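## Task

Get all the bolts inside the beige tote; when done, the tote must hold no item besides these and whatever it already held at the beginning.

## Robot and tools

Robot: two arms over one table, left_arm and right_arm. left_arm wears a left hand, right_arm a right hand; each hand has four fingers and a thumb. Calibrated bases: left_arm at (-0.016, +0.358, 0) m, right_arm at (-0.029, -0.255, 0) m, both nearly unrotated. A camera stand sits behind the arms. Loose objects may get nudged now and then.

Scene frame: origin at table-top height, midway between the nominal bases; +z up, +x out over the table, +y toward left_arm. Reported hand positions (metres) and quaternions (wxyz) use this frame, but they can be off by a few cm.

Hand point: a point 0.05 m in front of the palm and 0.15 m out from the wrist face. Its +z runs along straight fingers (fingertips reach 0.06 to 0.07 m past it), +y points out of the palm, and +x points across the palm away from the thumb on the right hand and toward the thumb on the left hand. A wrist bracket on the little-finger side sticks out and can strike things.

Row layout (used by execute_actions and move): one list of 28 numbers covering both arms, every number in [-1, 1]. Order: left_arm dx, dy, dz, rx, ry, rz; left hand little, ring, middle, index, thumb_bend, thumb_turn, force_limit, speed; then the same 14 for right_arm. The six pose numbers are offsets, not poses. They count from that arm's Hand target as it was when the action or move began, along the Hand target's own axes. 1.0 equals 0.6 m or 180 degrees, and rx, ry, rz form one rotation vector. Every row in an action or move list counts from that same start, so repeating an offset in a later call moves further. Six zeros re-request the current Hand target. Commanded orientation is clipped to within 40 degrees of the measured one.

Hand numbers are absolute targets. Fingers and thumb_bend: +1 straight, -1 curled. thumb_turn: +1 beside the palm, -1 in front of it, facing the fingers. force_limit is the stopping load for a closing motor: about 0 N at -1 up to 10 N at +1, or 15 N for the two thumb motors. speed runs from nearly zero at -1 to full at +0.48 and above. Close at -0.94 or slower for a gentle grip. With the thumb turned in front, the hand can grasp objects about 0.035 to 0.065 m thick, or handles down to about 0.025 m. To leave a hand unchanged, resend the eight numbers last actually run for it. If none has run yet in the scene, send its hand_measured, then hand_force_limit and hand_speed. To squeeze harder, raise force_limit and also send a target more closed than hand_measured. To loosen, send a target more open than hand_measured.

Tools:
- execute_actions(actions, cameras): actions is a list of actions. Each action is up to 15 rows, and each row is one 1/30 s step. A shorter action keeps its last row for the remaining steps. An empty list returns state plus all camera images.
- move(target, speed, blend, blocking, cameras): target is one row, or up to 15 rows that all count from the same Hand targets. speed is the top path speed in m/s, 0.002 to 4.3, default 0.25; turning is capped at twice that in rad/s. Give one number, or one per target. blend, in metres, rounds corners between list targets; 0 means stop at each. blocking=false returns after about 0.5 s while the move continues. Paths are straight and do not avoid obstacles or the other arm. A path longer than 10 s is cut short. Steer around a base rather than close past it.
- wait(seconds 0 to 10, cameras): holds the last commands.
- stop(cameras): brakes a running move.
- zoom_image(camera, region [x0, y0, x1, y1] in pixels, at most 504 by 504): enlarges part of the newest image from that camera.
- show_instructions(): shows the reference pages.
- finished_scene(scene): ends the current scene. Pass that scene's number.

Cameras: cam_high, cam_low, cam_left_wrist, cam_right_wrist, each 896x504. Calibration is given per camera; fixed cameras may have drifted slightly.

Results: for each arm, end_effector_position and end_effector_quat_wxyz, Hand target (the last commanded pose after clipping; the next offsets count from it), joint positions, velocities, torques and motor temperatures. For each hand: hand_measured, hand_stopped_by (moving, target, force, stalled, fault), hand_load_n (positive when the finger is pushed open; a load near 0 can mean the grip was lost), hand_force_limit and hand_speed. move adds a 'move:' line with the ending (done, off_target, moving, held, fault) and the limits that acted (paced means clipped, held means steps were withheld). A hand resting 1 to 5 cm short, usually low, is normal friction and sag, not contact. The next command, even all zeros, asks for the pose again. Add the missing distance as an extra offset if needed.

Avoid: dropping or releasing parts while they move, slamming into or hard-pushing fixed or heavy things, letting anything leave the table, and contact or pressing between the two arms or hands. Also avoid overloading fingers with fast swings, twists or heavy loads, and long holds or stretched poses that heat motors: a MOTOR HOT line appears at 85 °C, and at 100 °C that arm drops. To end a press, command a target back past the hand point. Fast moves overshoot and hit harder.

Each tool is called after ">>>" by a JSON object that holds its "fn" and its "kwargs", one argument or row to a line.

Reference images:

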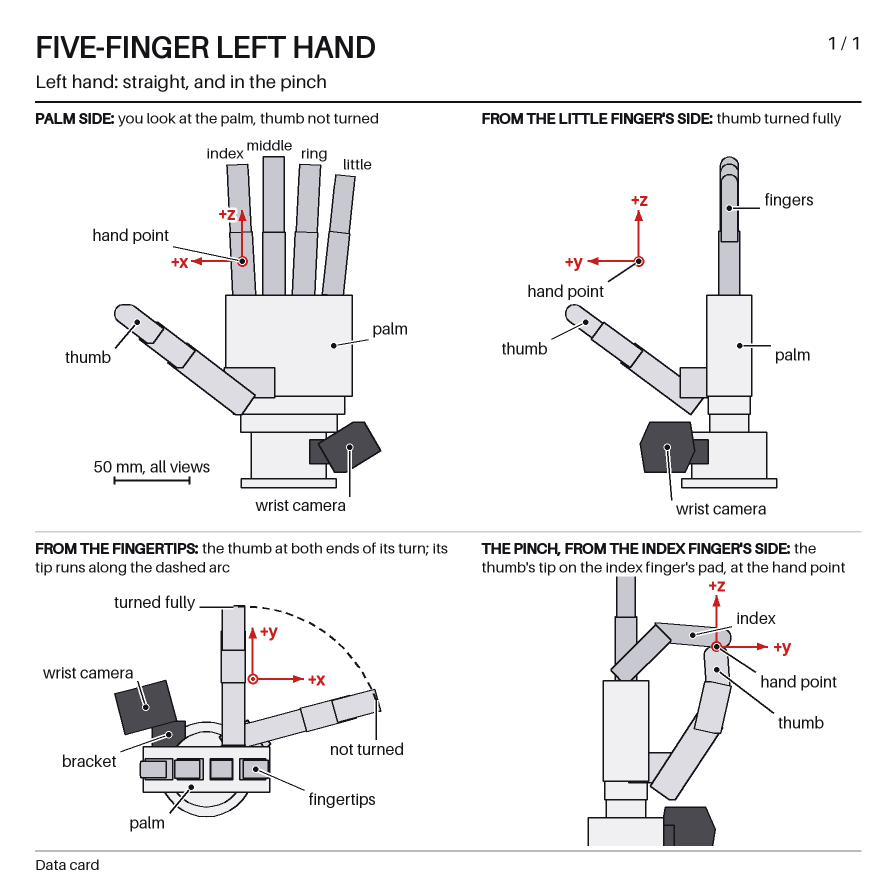

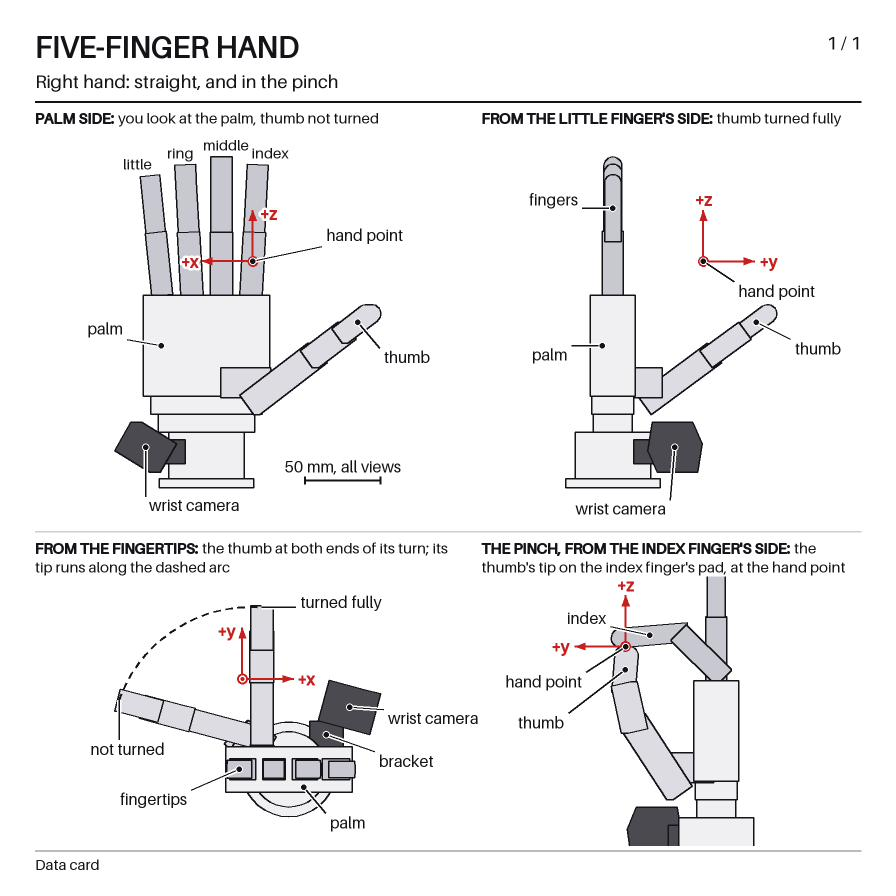

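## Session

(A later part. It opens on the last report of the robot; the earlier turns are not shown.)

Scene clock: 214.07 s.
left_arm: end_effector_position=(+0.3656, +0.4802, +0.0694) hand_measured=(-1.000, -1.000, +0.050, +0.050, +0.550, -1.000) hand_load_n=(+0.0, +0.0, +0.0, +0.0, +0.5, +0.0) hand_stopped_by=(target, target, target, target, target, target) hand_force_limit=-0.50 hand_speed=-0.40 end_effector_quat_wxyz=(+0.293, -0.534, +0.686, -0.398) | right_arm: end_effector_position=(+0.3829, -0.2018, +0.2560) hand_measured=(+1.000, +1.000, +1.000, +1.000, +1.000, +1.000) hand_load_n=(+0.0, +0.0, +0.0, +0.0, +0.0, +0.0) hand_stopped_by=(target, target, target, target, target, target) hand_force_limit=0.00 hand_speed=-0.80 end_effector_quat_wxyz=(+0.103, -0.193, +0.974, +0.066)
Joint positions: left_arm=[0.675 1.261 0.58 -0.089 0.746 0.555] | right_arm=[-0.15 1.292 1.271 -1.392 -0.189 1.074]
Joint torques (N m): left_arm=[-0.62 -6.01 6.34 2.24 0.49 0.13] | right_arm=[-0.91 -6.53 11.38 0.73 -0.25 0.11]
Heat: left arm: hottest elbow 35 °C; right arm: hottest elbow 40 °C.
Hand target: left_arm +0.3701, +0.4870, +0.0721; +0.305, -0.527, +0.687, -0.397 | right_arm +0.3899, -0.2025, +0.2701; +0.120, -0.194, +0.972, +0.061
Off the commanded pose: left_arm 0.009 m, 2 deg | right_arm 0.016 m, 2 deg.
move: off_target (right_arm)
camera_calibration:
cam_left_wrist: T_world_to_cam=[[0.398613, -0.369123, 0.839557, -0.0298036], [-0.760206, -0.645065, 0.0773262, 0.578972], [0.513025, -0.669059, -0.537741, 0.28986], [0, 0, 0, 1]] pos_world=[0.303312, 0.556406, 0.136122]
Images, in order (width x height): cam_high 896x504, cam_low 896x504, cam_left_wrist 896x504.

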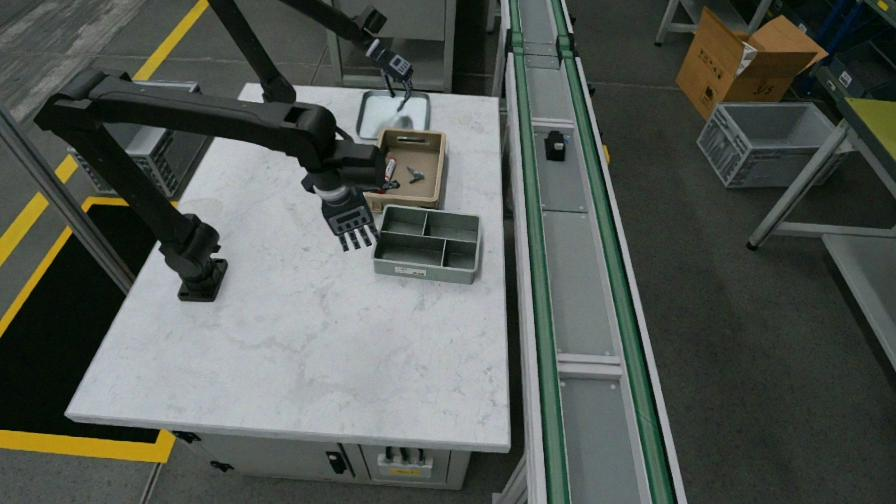

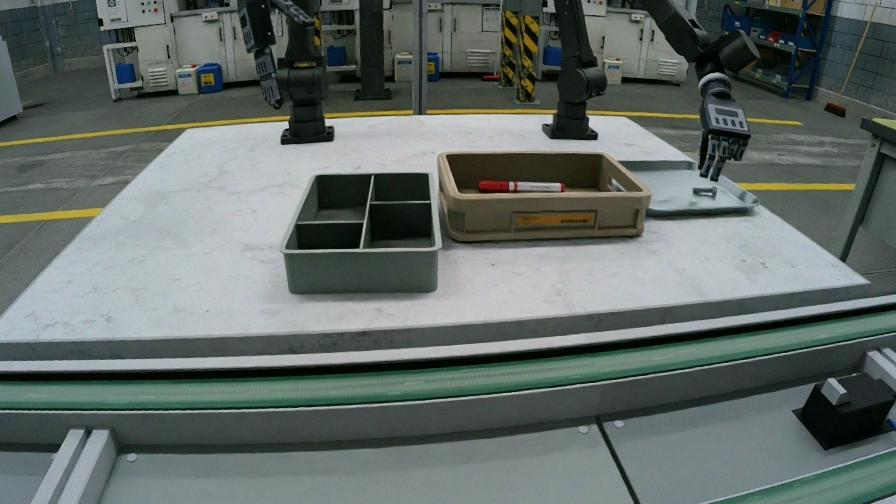

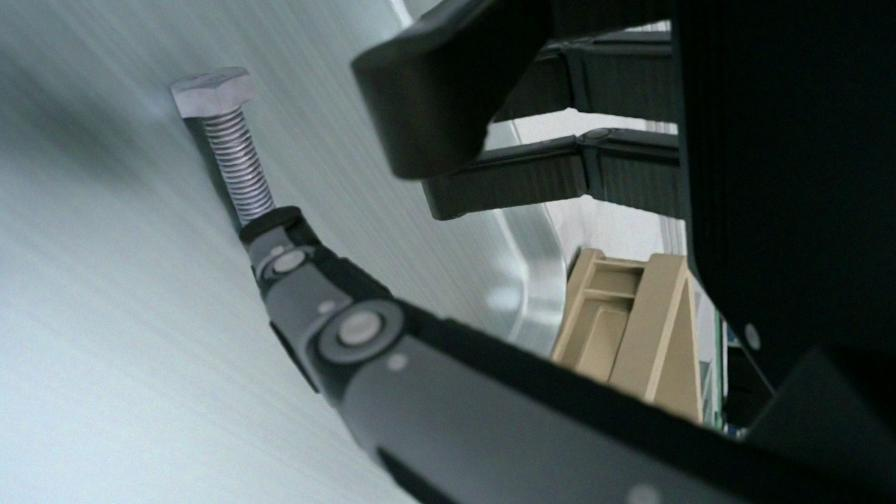

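>>> {"fn": "move", "kwargs": {
  "target": [
    [-0.0233,0.0275,0.0193,0,0.0457,0.0264,-1,-1,0.05,0.05,0.5,-1,-0.5,-0.4, 0,0,0,0,0,0,1,1,1,1,1,1,0,-0.8],
    [0.0015,0.0487,0.0327,0,0.0457,0.0264,-1,-1,0.0,0.0,0.5,-1,-0.5,-0.4, 0,0,0,0,0,0,1,1,1,1,1,1,0,-0.8]
  ],
  "speed": 0.12,
  "cameras": ["cam_left_wrist"]
}}

Scene clock: 231.80 s.
left_arm: end_effector_position=(+0.3682, +0.4858, +0.0374) hand_measured=(-1.000, -1.000, +0.000, +0.000, +0.500, -1.000) hand_load_n=(+0.0, +0.0, +0.0, +0.0, +0.0, +0.0) hand_stopped_by=(target, target, target, target, target, target) hand_force_limit=-0.50 hand_speed=-0.40 end_effector_quat_wxyz=(+0.270, -0.468, +0.730, -0.419) | right_arm: end_effector_position=(+0.3829, -0.2018, +0.2560) hand_measured=(+1.000, +1.000, +1.000, +1.000, +1.000, +1.000) hand_load_n=(+0.0, +0.0, +0.5, +0.0, +0.0, +0.0) hand_stopped_by=(target, target, target, target, target, target) hand_force_limit=0.00 hand_speed=-0.80 end_effector_quat_wxyz=(+0.103, -0.193, +0.974, +0.066)
Joint positions: left_arm=[0.705 1.411 0.627 -0.12 0.875 0.775] | right_arm=[-0.15 1.292 1.271 -1.392 -0.189 1.074]
Joint torques (N m): left_arm=[-1.55 -7.24 5.46 2.07 0.45 -0.11] | right_arm=[-0.85 -6.59 11.33 0.75 -0.25 0.13]
Heat: left arm: hottest elbow 35 °C; right arm: hottest elbow 40 °C.
Hand target: left_arm +0.3723, +0.4855, +0.0371; +0.271, -0.468, +0.729, -0.421 | right_arm +0.3899, -0.2025, +0.2701; +0.120, -0.194, +0.972, +0.061
Off the commanded pose: left_arm 0.004 m, 0 deg | right_arm 0.016 m, 2 deg.
move: off_target (right_arm)
camera_calibration:
cam_left_wrist: T_world_to_cam=[[0.315079, -0.447305, 0.837044, 0.0671104], [-0.859054, -0.50932, 0.0511899, 0.558427], [0.403426, -0.735195, -0.544735, 0.347808], [0, 0, 0, 1]] pos_world=[0.318258, 0.570143, 0.104703]
Images, in order (width x height): cam_left_wrist 896x504.

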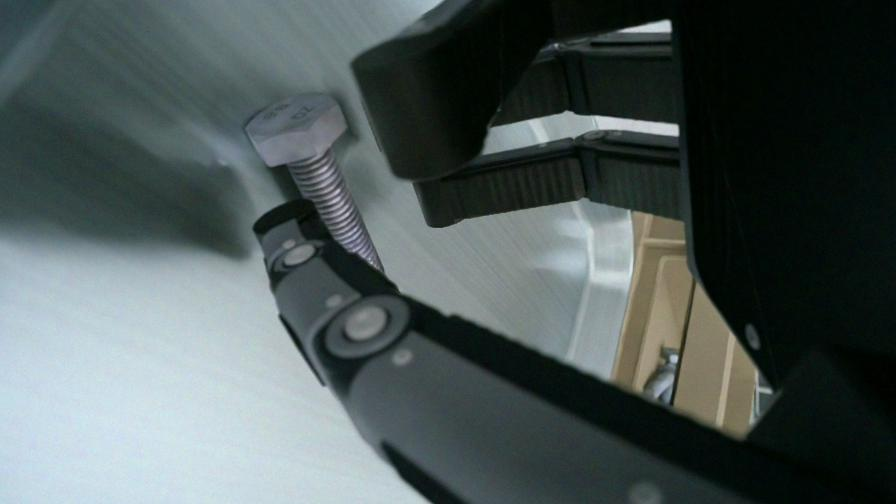

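>>> {"fn": "move", "kwargs": {
  "target": [0.0028,0.0162,0.0091,0,-0.0192,-0.0111,-1,-1,-0.05,-0.05,0.46,-1,-0.5,-0.8, 0,0,0,0,0,0,1,1,1,1,1,1,0,-0.8],
  "speed": 0.06,
  "cameras": ["cam_left_wrist"]
}}

>>> {"fn": "execute_actions", "kwargs": {
  "actions": [
    [[0,0.0022,0.00125,0,0,0,-1,-1,-0.42,-0.42,0.2,-1,-0.5,-0.9, 0,0,0,0,0,0,1,1,1,1,1,1,0,-0.8]],
    [[0,0.0022,0.00125,0,0,0,-1,-1,-0.42,-0.42,0.2,-1,-0.5,-0.9, 0,0,0,0,0,0,1,1,1,1,1,1,0,-0.8]],
    [[0,0.0022,0.00125,0,0,0,-1,-1,-0.42,-0.42,0.2,-1,-0.5,-0.9, 0,0,0,0,0,0,1,1,1,1,1,1,0,-0.8]],
    [[0,0.0022,0.00125,0,0,0,-1,-1,-0.42,-0.42,0.2,-1,-0.5,-0.9, 0,0,0,0,0,0,1,1,1,1,1,1,0,-0.8]]
  ],
  "cameras": ["cam_left_wrist"]
}}

Scene clock: 244.87 s.
left_arm: end_effector_position=(+0.3707, +0.4857, +0.0310) hand_measured=(-1.000, -1.000, -0.050, -0.050, +0.460, -1.000) hand_load_n=(+0.0, +0.0, -3.0, +0.0, +0.0, +0.0) hand_stopped_by=(target, target, target, target, target, target) hand_force_limit=-0.50 hand_speed=-0.80 end_effector_quat_wxyz=(+0.287, -0.491, +0.711, -0.414) | right_arm: end_effector_position=(+0.3829, -0.2018, +0.2560) hand_measured=(+1.000, +1.000, +1.000, +1.000, +1.000, +1.000) hand_load_n=(+0.0, +0.0, +0.0, +0.0, +0.0, +0.0) hand_stopped_by=(target, target, target, target, target, target) hand_force_limit=0.00 hand_speed=-0.80 end_effector_quat_wxyz=(+0.103, -0.193, +0.974, +0.066)
Joint positions: left_arm=[0.697 1.411 0.581 0.007 0.835 0.675] | right_arm=[-0.15 1.292 1.271 -1.392 -0.189 1.074]
Joint torques (N m): left_arm=[-1.73 -6.83 4.72 2.03 -0.02 -0.03] | right_arm=[-1.03 -6.65 11.4 0.8 -0.24 0.12]
Heat: left arm: hottest elbow 35 °C; right arm: hottest elbow 40 °C.
Hand target: left_arm +0.3714, +0.4841, +0.0259; +0.285, -0.493, +0.712, -0.411 | right_arm +0.3899, -0.2025, +0.2701; +0.120, -0.194, +0.972, +0.061
Off the commanded pose: left_arm 0.005 m, 1 deg | right_arm 0.016 m, 2 deg.
move: off_target (right_arm)
camera_calibration:
cam_left_wrist: T_world_to_cam=[[0.335158, -0.420157, 0.84329, 0.0507432], [-0.822829, -0.566523, 0.0447646, 0.575495], [0.458935, -0.708887, -0.535592, 0.309634], [0, 0, 0, 1]] pos_world=[0.314426, 0.566847, 0.0972844]
Images, in order (width x height): cam_left_wrist 896x504.

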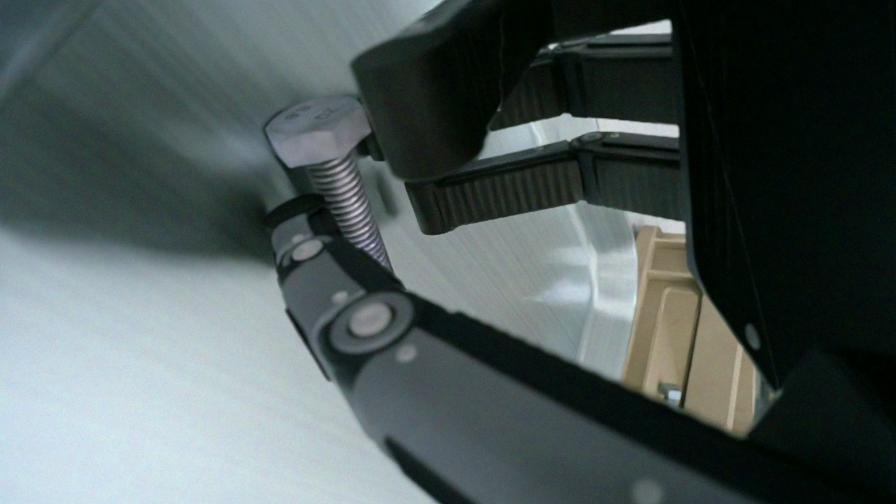

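Scene clock: 247.07 s.
left_arm: end_effector_position=(+0.3713, +0.4851, +0.0279) hand_measured=(-1.000, -1.000, -0.216, -0.300, +0.376, -1.000) hand_load_n=(+0.0, +0.5, +4.0, +2.5, +5.5, -0.5) hand_stopped_by=(target, target, force, force, force, target) hand_force_limit=-0.50 hand_speed=-0.90 end_effector_quat_wxyz=(+0.290, -0.490, +0.711, -0.412) | right_arm: end_effector_position=(+0.3829, -0.2018, +0.2560) hand_measured=(+1.000, +1.000, +1.000, +1.000, +1.000, +1.000) hand_load_n=(+0.0, +0.0, +0.0, +0.0, +0.0, +0.0) hand_stopped_by=(target, target, target, target, target, target) hand_force_limit=0.00 hand_speed=-0.80 end_effector_quat_wxyz=(+0.103, -0.193, +0.974, +0.066)
Joint positions: left_arm=[0.692 1.416 0.574 0.027 0.828 0.673] | right_arm=[-0.15 1.292 1.271 -1.392 -0.189 1.074]
Joint torques (N m): left_arm=[-1.32 -5.89 4.75 2.15 0.24 -0.01] | right_arm=[-0.85 -6.53 11.32 0.77 -0.25 0.13]
Heat: left arm: hottest elbow 35 °C; right arm: hottest elbow 40 °C.
Hand target: left_arm +0.3714, +0.4840, +0.0198; +0.285, -0.493, +0.712, -0.411 | right_arm +0.3899, -0.2025, +0.2701; +0.120, -0.194, +0.972, +0.061
Off the commanded pose: left_arm 0.008 m, 1 deg | right_arm 0.016 m, 2 deg.
Step readings (end_effector_position of left_arm | right_arm):
0: (+0.3707, +0.4857, +0.0310) | (+0.3829, -0.2018, +0.2560)
1: (+0.3708, +0.4858, +0.0310) | (+0.3829, -0.2018, +0.2560)
2: (+0.3707, +0.4857, +0.0309) | (+0.3829, -0.2018, +0.2560)
4: (+0.3712, +0.4863, +0.0312) | (+0.3829, -0.2018, +0.2560)
8: (+0.3717, +0.4855, +0.0304) | (+0.3829, -0.2018, +0.2560)
15: (+0.3706, +0.4849, +0.0291) | (+0.3829, -0.2018, +0.2560)
16: (+0.3704, +0.4849, +0.0289) | (+0.3829, -0.2018, +0.2560)
17: (+0.3702, +0.4848, +0.0286) | (+0.3829, -0.2018, +0.2560)
19: (+0.3702, +0.4848, +0.0280) | (+0.3829, -0.2018, +0.2560)
23: (+0.3703, +0.4848, +0.0279) | (+0.3829, -0.2018, +0.2560)
30: (+0.3703, +0.4848, +0.0279) | (+0.3829, -0.2018, +0.2560)
31: (+0.3703, +0.4848, +0.0279) | (+0.3829, -0.2018, +0.2560)
32: (+0.3704, +0.4849, +0.0279) | (+0.3829, -0.2018, +0.2560)
34: (+0.3706, +0.4849, +0.0280) | (+0.3829, -0.2018, +0.2560)
38: (+0.3706, +0.4849, +0.0280) | (+0.3829, -0.2018, +0.2560)
45: (+0.3706, +0.4848, +0.0279) | (+0.3829, -0.2018, +0.2560)
46: (+0.3706, +0.4848, +0.0279) | (+0.3829, -0.2018, +0.2560)
47: (+0.3706, +0.4849, +0.0280) | (+0.3829, -0.2018, +0.2560)
49: (+0.3708, +0.4850, +0.0278) | (+0.3829, -0.2018, +0.2560)
53: (+0.3711, +0.4850, +0.0278) | (+0.3829, -0.2018, +0.2560)
60: (+0.3713, +0.4851, +0.0279) | (+0.3829, -0.2018, +0.2560)
camera_calibration:
cam_left_wrist: T_world_to_cam=[[0.333498, -0.425698, 0.841166, 0.0562299], [-0.822222, -0.567856, 0.0386063, 0.576268], [0.461227, -0.704501, -0.539397, 0.304283], [0, 0, 0, 1]] pos_world=[0.314724, 0.565541, 0.094583]
Images, in order (width x height): cam_left_wrist 896x504.

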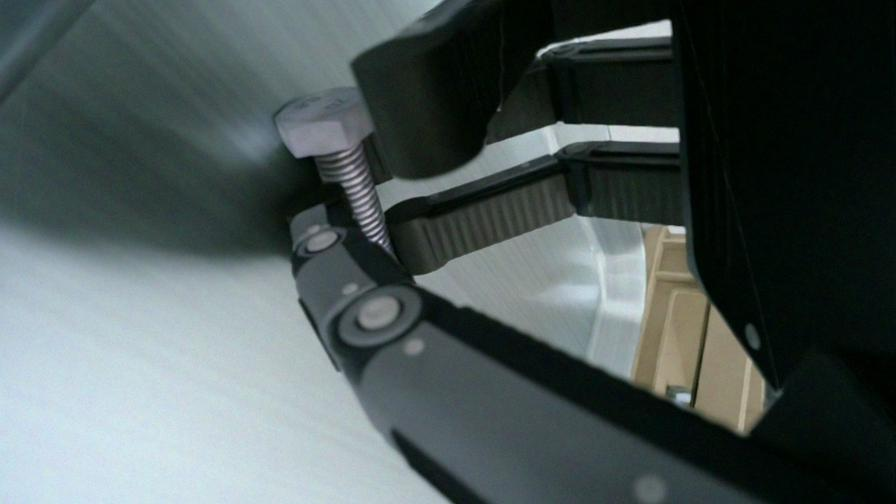

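>>> {"fn": "move", "kwargs": {
  "target": [
    [0.0383,-0.2078,-0.1063,0,0,0,-1,-1,-0.42,-0.42,0.2,-1,-0.5,-0.9, 0,0,0,0,0,0,1,1,1,1,1,1,0,-0.8],
    [0.6162,-0.387,0.204,0,0,0,-1,-1,-0.42,-0.42,0.2,-1,-0.5,-0.9, 0,0,0,0,0,0,1,1,1,1,1,1,0,-0.8],
    [0.6238,-0.2268,0.2998,0,0,0,-1,-1,-0.42,-0.42,0.2,-1,-0.5,-0.9, 0,0,0,0,0,0,1,1,1,1,1,1,0,-0.8]
  ],
  "speed": [0.12,0.22,0.1],
  "blend": [0.02,0,0],
  "cameras": ["cam_high","cam_low","cam_left_wrist"]
}}

Scene clock: 260.33 s.
left_arm: end_effector_position=(+0.4457, +0.0628, +0.0416) hand_measured=(-1.000, -1.000, -0.216, -0.300, +0.376, -1.000) hand_load_n=(+0.0, +0.0, +4.0, +2.0, +6.0, -0.5) hand_stopped_by=(target, target, force, force, force, target) hand_force_limit=-0.50 hand_speed=-0.90 end_effector_quat_wxyz=(+0.284, -0.493, +0.719, -0.399) | right_arm: end_effector_position=(+0.3829, -0.2018, +0.2560) hand_measured=(+1.000, +1.000, +1.000, +1.000, +1.000, +1.000) hand_load_n=(+0.0, +0.0, +0.0, +0.0, +0.0, +0.0) hand_stopped_by=(target, target, target, target, target, target) hand_force_limit=0.00 hand_speed=-0.80 end_effector_quat_wxyz=(+0.103, -0.193, +0.974, +0.066)
Joint positions: left_arm=[-0.53 1.555 0.746 0.251 -0.186 -0.097] | right_arm=[-0.15 1.292 1.271 -1.392 -0.189 1.074]
Joint torques (N m): left_arm=[-1.55 -10.46 5.86 2.71 -0.18 -0.11] | right_arm=[-0.97 -6.48 11.41 0.76 -0.25 0.13]
Heat: left arm: hottest elbow 35 °C; right arm: hottest elbow 40 °C.
Hand target: left_arm +0.4497, +0.0551, +0.0476; +0.285, -0.493, +0.712, -0.411 | right_arm +0.3899, -0.2025, +0.2701; +0.120, -0.194, +0.972, +0.061
Off the commanded pose: left_arm 0.011 m, 2 deg | right_arm 0.016 m, 2 deg.
move: off_target (left_arm, right_arm)
camera_calibration:
cam_left_wrist: T_world_to_cam=[[0.357118, -0.440687, 0.823567, -0.168625], [-0.820662, -0.569104, 0.0513334, 0.395949], [0.446073, -0.694202, -0.564892, -0.0129553], [0, 0, 0, 1]] pos_world=[0.390938, 0.142031, 0.11123]
Images, in order (width x height): cam_high 896x504, cam_low 896x504, cam_left_wrist 896x504.

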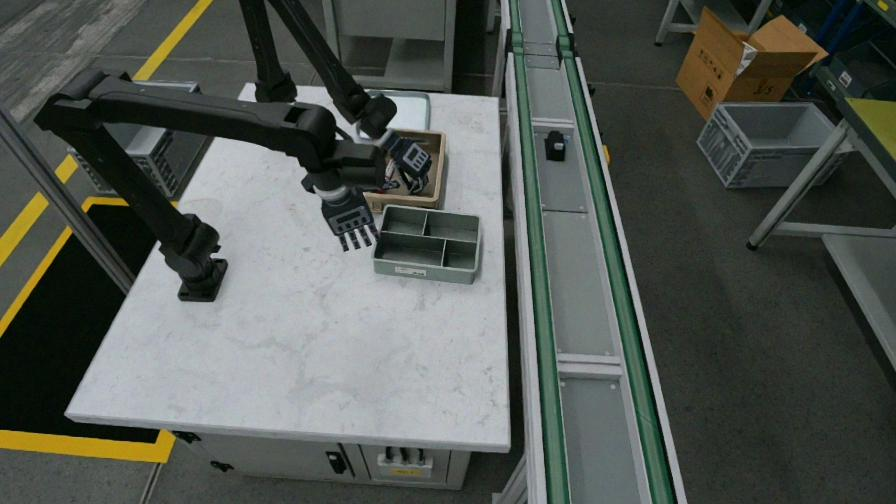

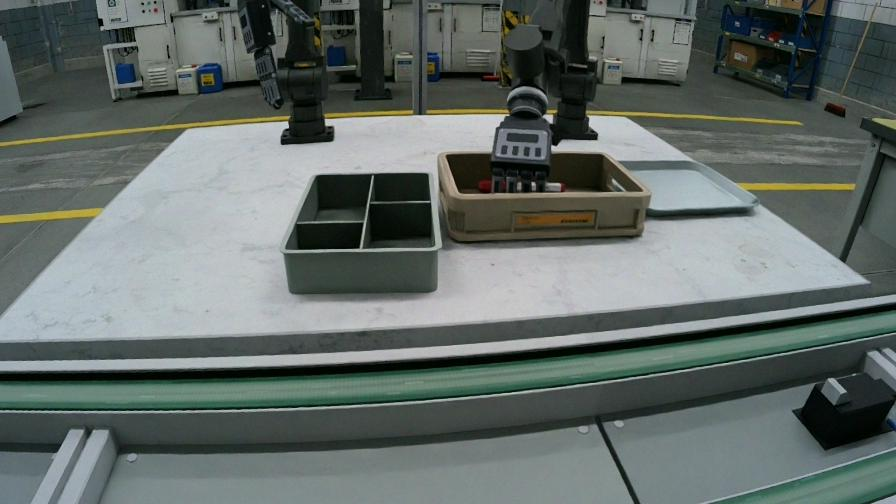

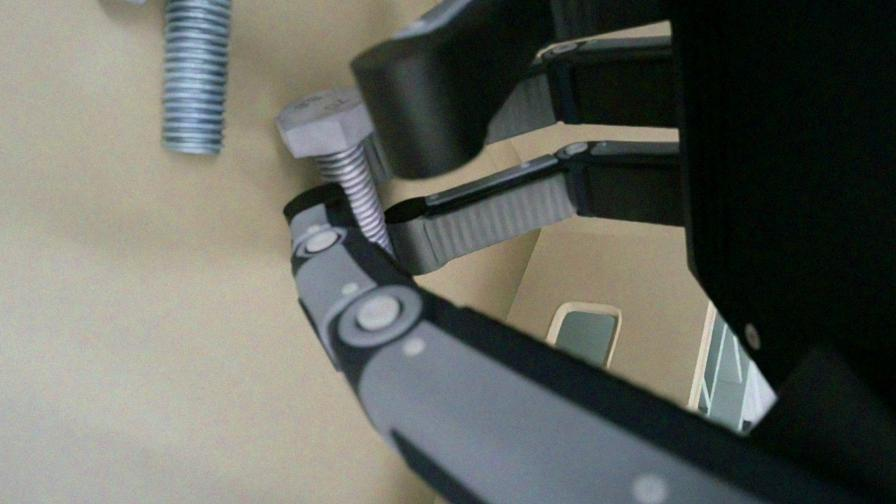

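>>> {"fn": "execute_actions", "kwargs": {
  "actions": [
    [[0,0,0,0,0,0,-1,-1,0.05,0.05,0.55,-1,-0.5,-0.4, 0,0,0,0,0,0,1,1,1,1,1,1,0,-0.8]],
    [[0,0,0,0,0,0,-1,-1,0.05,0.05,0.55,-1,-0.5,-0.4, 0,0,0,0,0,0,1,1,1,1,1,1,0,-0.8]]
  ]
}}

>>> {"fn": "move", "kwargs": {
  "target": [
    [-0.0157,-0.1702,-0.105,0,0,0,-1,-1,0.05,0.05,0.55,-1,-0.5,-0.4, 0,0,0,0,0,0,1,1,1,1,1,1,0,-0.8],
    [-0.2462,-0.0817,-0.3587,0,0,0,-1,-1,0.05,0.05,0.55,-1,-0.5,-0.4, 0,0,0,0,0,0,1,1,1,1,1,1,0,-0.8]
  ],
  "speed": [0.15,0.25],
  "blend": [0.03,0],
  "cameras": ["cam_high","cam_low","cam_left_wrist"]
}}

>>> {"fn": "zoom_image", "kwargs": {
  "camera": "cam_high",
  "region": [340, 70, 480, 220]
}}

Scene clock: 266.17 s.
left_arm: end_effector_position=(+0.4472, +0.0613, +0.0444) hand_measured=(-1.000, -1.000, +0.050, +0.050, +0.550, -1.000) hand_load_n=(+0.5, +0.0, +0.0, +0.0, +0.0, +0.5) hand_stopped_by=(target, target, target, target, target, target) hand_force_limit=-0.50 hand_speed=-0.40 end_effector_quat_wxyz=(+0.286, -0.492, +0.716, -0.403) | right_arm: end_effector_position=(+0.3829, -0.2018, +0.2560) hand_measured=(+1.000, +1.000, +1.000, +1.000, +1.000, +1.000) hand_load_n=(+0.0, +0.0, +0.0, +0.0, +0.0, +0.0) hand_stopped_by=(target, target, target, target, target, target) hand_force_limit=0.00 hand_speed=-0.80 end_effector_quat_wxyz=(+0.103, -0.193, +0.974, +0.066)
Joint positions: left_arm=[-0.531 1.554 0.746 0.261 -0.188 -0.098] | right_arm=[-0.15 1.292 1.271 -1.392 -0.189 1.074]
Joint torques (N m): left_arm=[-1.55 -10.34 5.9 2.36 -0.13 -0.1] | right_arm=[-0.91 -6.71 11.32 0.73 -0.25 0.14]
Heat: left arm: hottest elbow 35 °C; right arm: hottest elbow 40 °C.
Hand target: left_arm +0.4496, +0.0549, +0.0476; +0.285, -0.493, +0.712, -0.411 | right_arm +0.3899, -0.2025, +0.2701; +0.120, -0.194, +0.972, +0.061
Off the commanded pose: left_arm 0.008 m, 1 deg | right_arm 0.016 m, 2 deg.
Step readings (end_effector_position of left_arm | right_arm):
0: (+0.4457, +0.0628, +0.0416) | (+0.3829, -0.2018, +0.2560)
1: (+0.4457, +0.0628, +0.0416) | (+0.3829, -0.2018, +0.2560)
2: (+0.4457, +0.0628, +0.0416) | (+0.3829, -0.2018, +0.2560)
4: (+0.4457, +0.0625, +0.0417) | (+0.3829, -0.2018, +0.2560)
8: (+0.4470, +0.0615, +0.0441) | (+0.3829, -0.2018, +0.2560)
15: (+0.4472, +0.0613, +0.0444) | (+0.3829, -0.2018, +0.2560)
16: (+0.4472, +0.0613, +0.0444) | (+0.3829, -0.2018, +0.2560)
17: (+0.4472, +0.0613, +0.0444) | (+0.3829, -0.2018, +0.2560)
19: (+0.4472, +0.0613, +0.0444) | (+0.3829, -0.2018, +0.2560)
23: (+0.4472, +0.0613, +0.0444) | (+0.3829, -0.2018, +0.2560)
30: (+0.4472, +0.0613, +0.0444) | (+0.3829, -0.2018, +0.2560)

Scene clock: 268.77 s.
left_arm: end_effector_position=(+0.3486, +0.2471, +0.1907) hand_measured=(-1.000, -1.000, +0.050, +0.050, +0.550, -1.000) hand_load_n=(+0.0, +0.0, +0.0, +0.0, +0.0, +0.0) hand_stopped_by=(target, target, target, target, target, target) hand_force_limit=-0.50 hand_speed=-0.40 end_effector_quat_wxyz=(+0.278, -0.498, +0.712, -0.410) | right_arm: end_effector_position=(+0.3829, -0.2018, +0.2560) hand_measured=(+1.000, +1.000, +1.000, +1.000, +1.000, +1.000) hand_load_n=(+0.0, +0.0, +0.0, +0.0, +0.0, +0.0) hand_stopped_by=(target, target, target, target, target, target) hand_force_limit=0.00 hand_speed=-0.80 end_effector_quat_wxyz=(+0.103, -0.193, +0.974, +0.066)
Joint positions: left_arm=[-0.091 0.816 0.623 -0.355 0.201 0.106] | right_arm=[-0.15 1.292 1.271 -1.392 -0.189 1.074]
Joint torques (N m): left_arm=[-0.67 -3.49 8.1 1.62 0.15 0.13] | right_arm=[-0.97 -6.77 11.4 0.79 -0.27 0.14]
Heat: left arm: hottest elbow 35 °C; right arm: hottest elbow 40 °C.
Hand target: left_arm +0.3497, +0.2501, +0.1976; +0.285, -0.493, +0.712, -0.411 | right_arm +0.3899, -0.2025, +0.2701; +0.120, -0.194, +0.972, +0.061
Off the commanded pose: left_arm 0.008 m, 1 deg | right_arm 0.016 m, 2 deg.
move: off_target (right_arm)
camera_calibration:
cam_left_wrist: T_world_to_cam=[[0.35731, -0.414024, 0.837206, -0.18483], [-0.818882, -0.569964, 0.067625, 0.410023], [0.449179, -0.709736, -0.542691, 0.241031], [0, 0, 0, 1]] pos_world=[0.293536, 0.328243, 0.257818]
Images, in order (width x height): cam_high 896x504, cam_low 896x504, cam_left_wrist 896x504.

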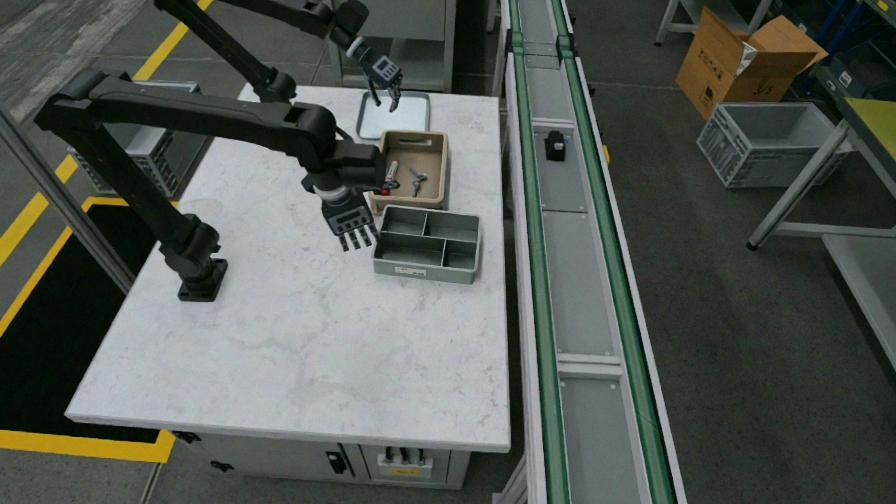

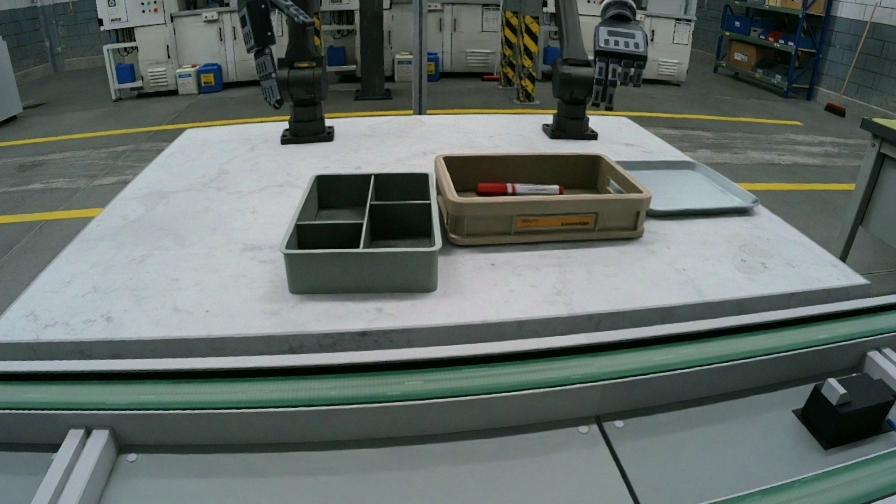

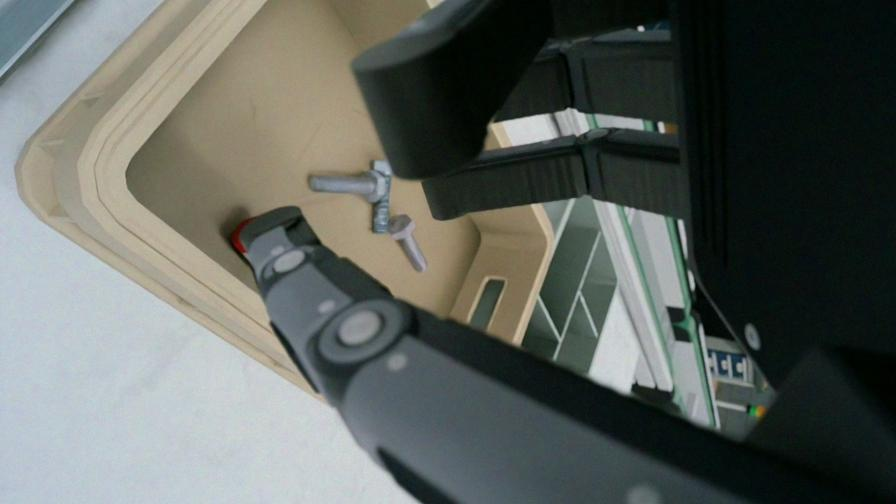

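Scaled by 3.360.

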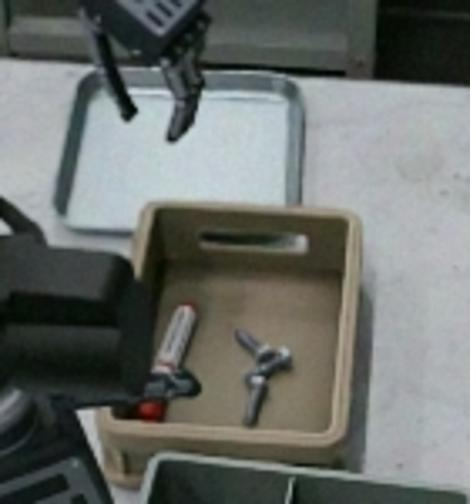

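>>> {"fn": "finished_scene", "kwargs": {
  "scene": 2
}}

The scene is finished: the task was done.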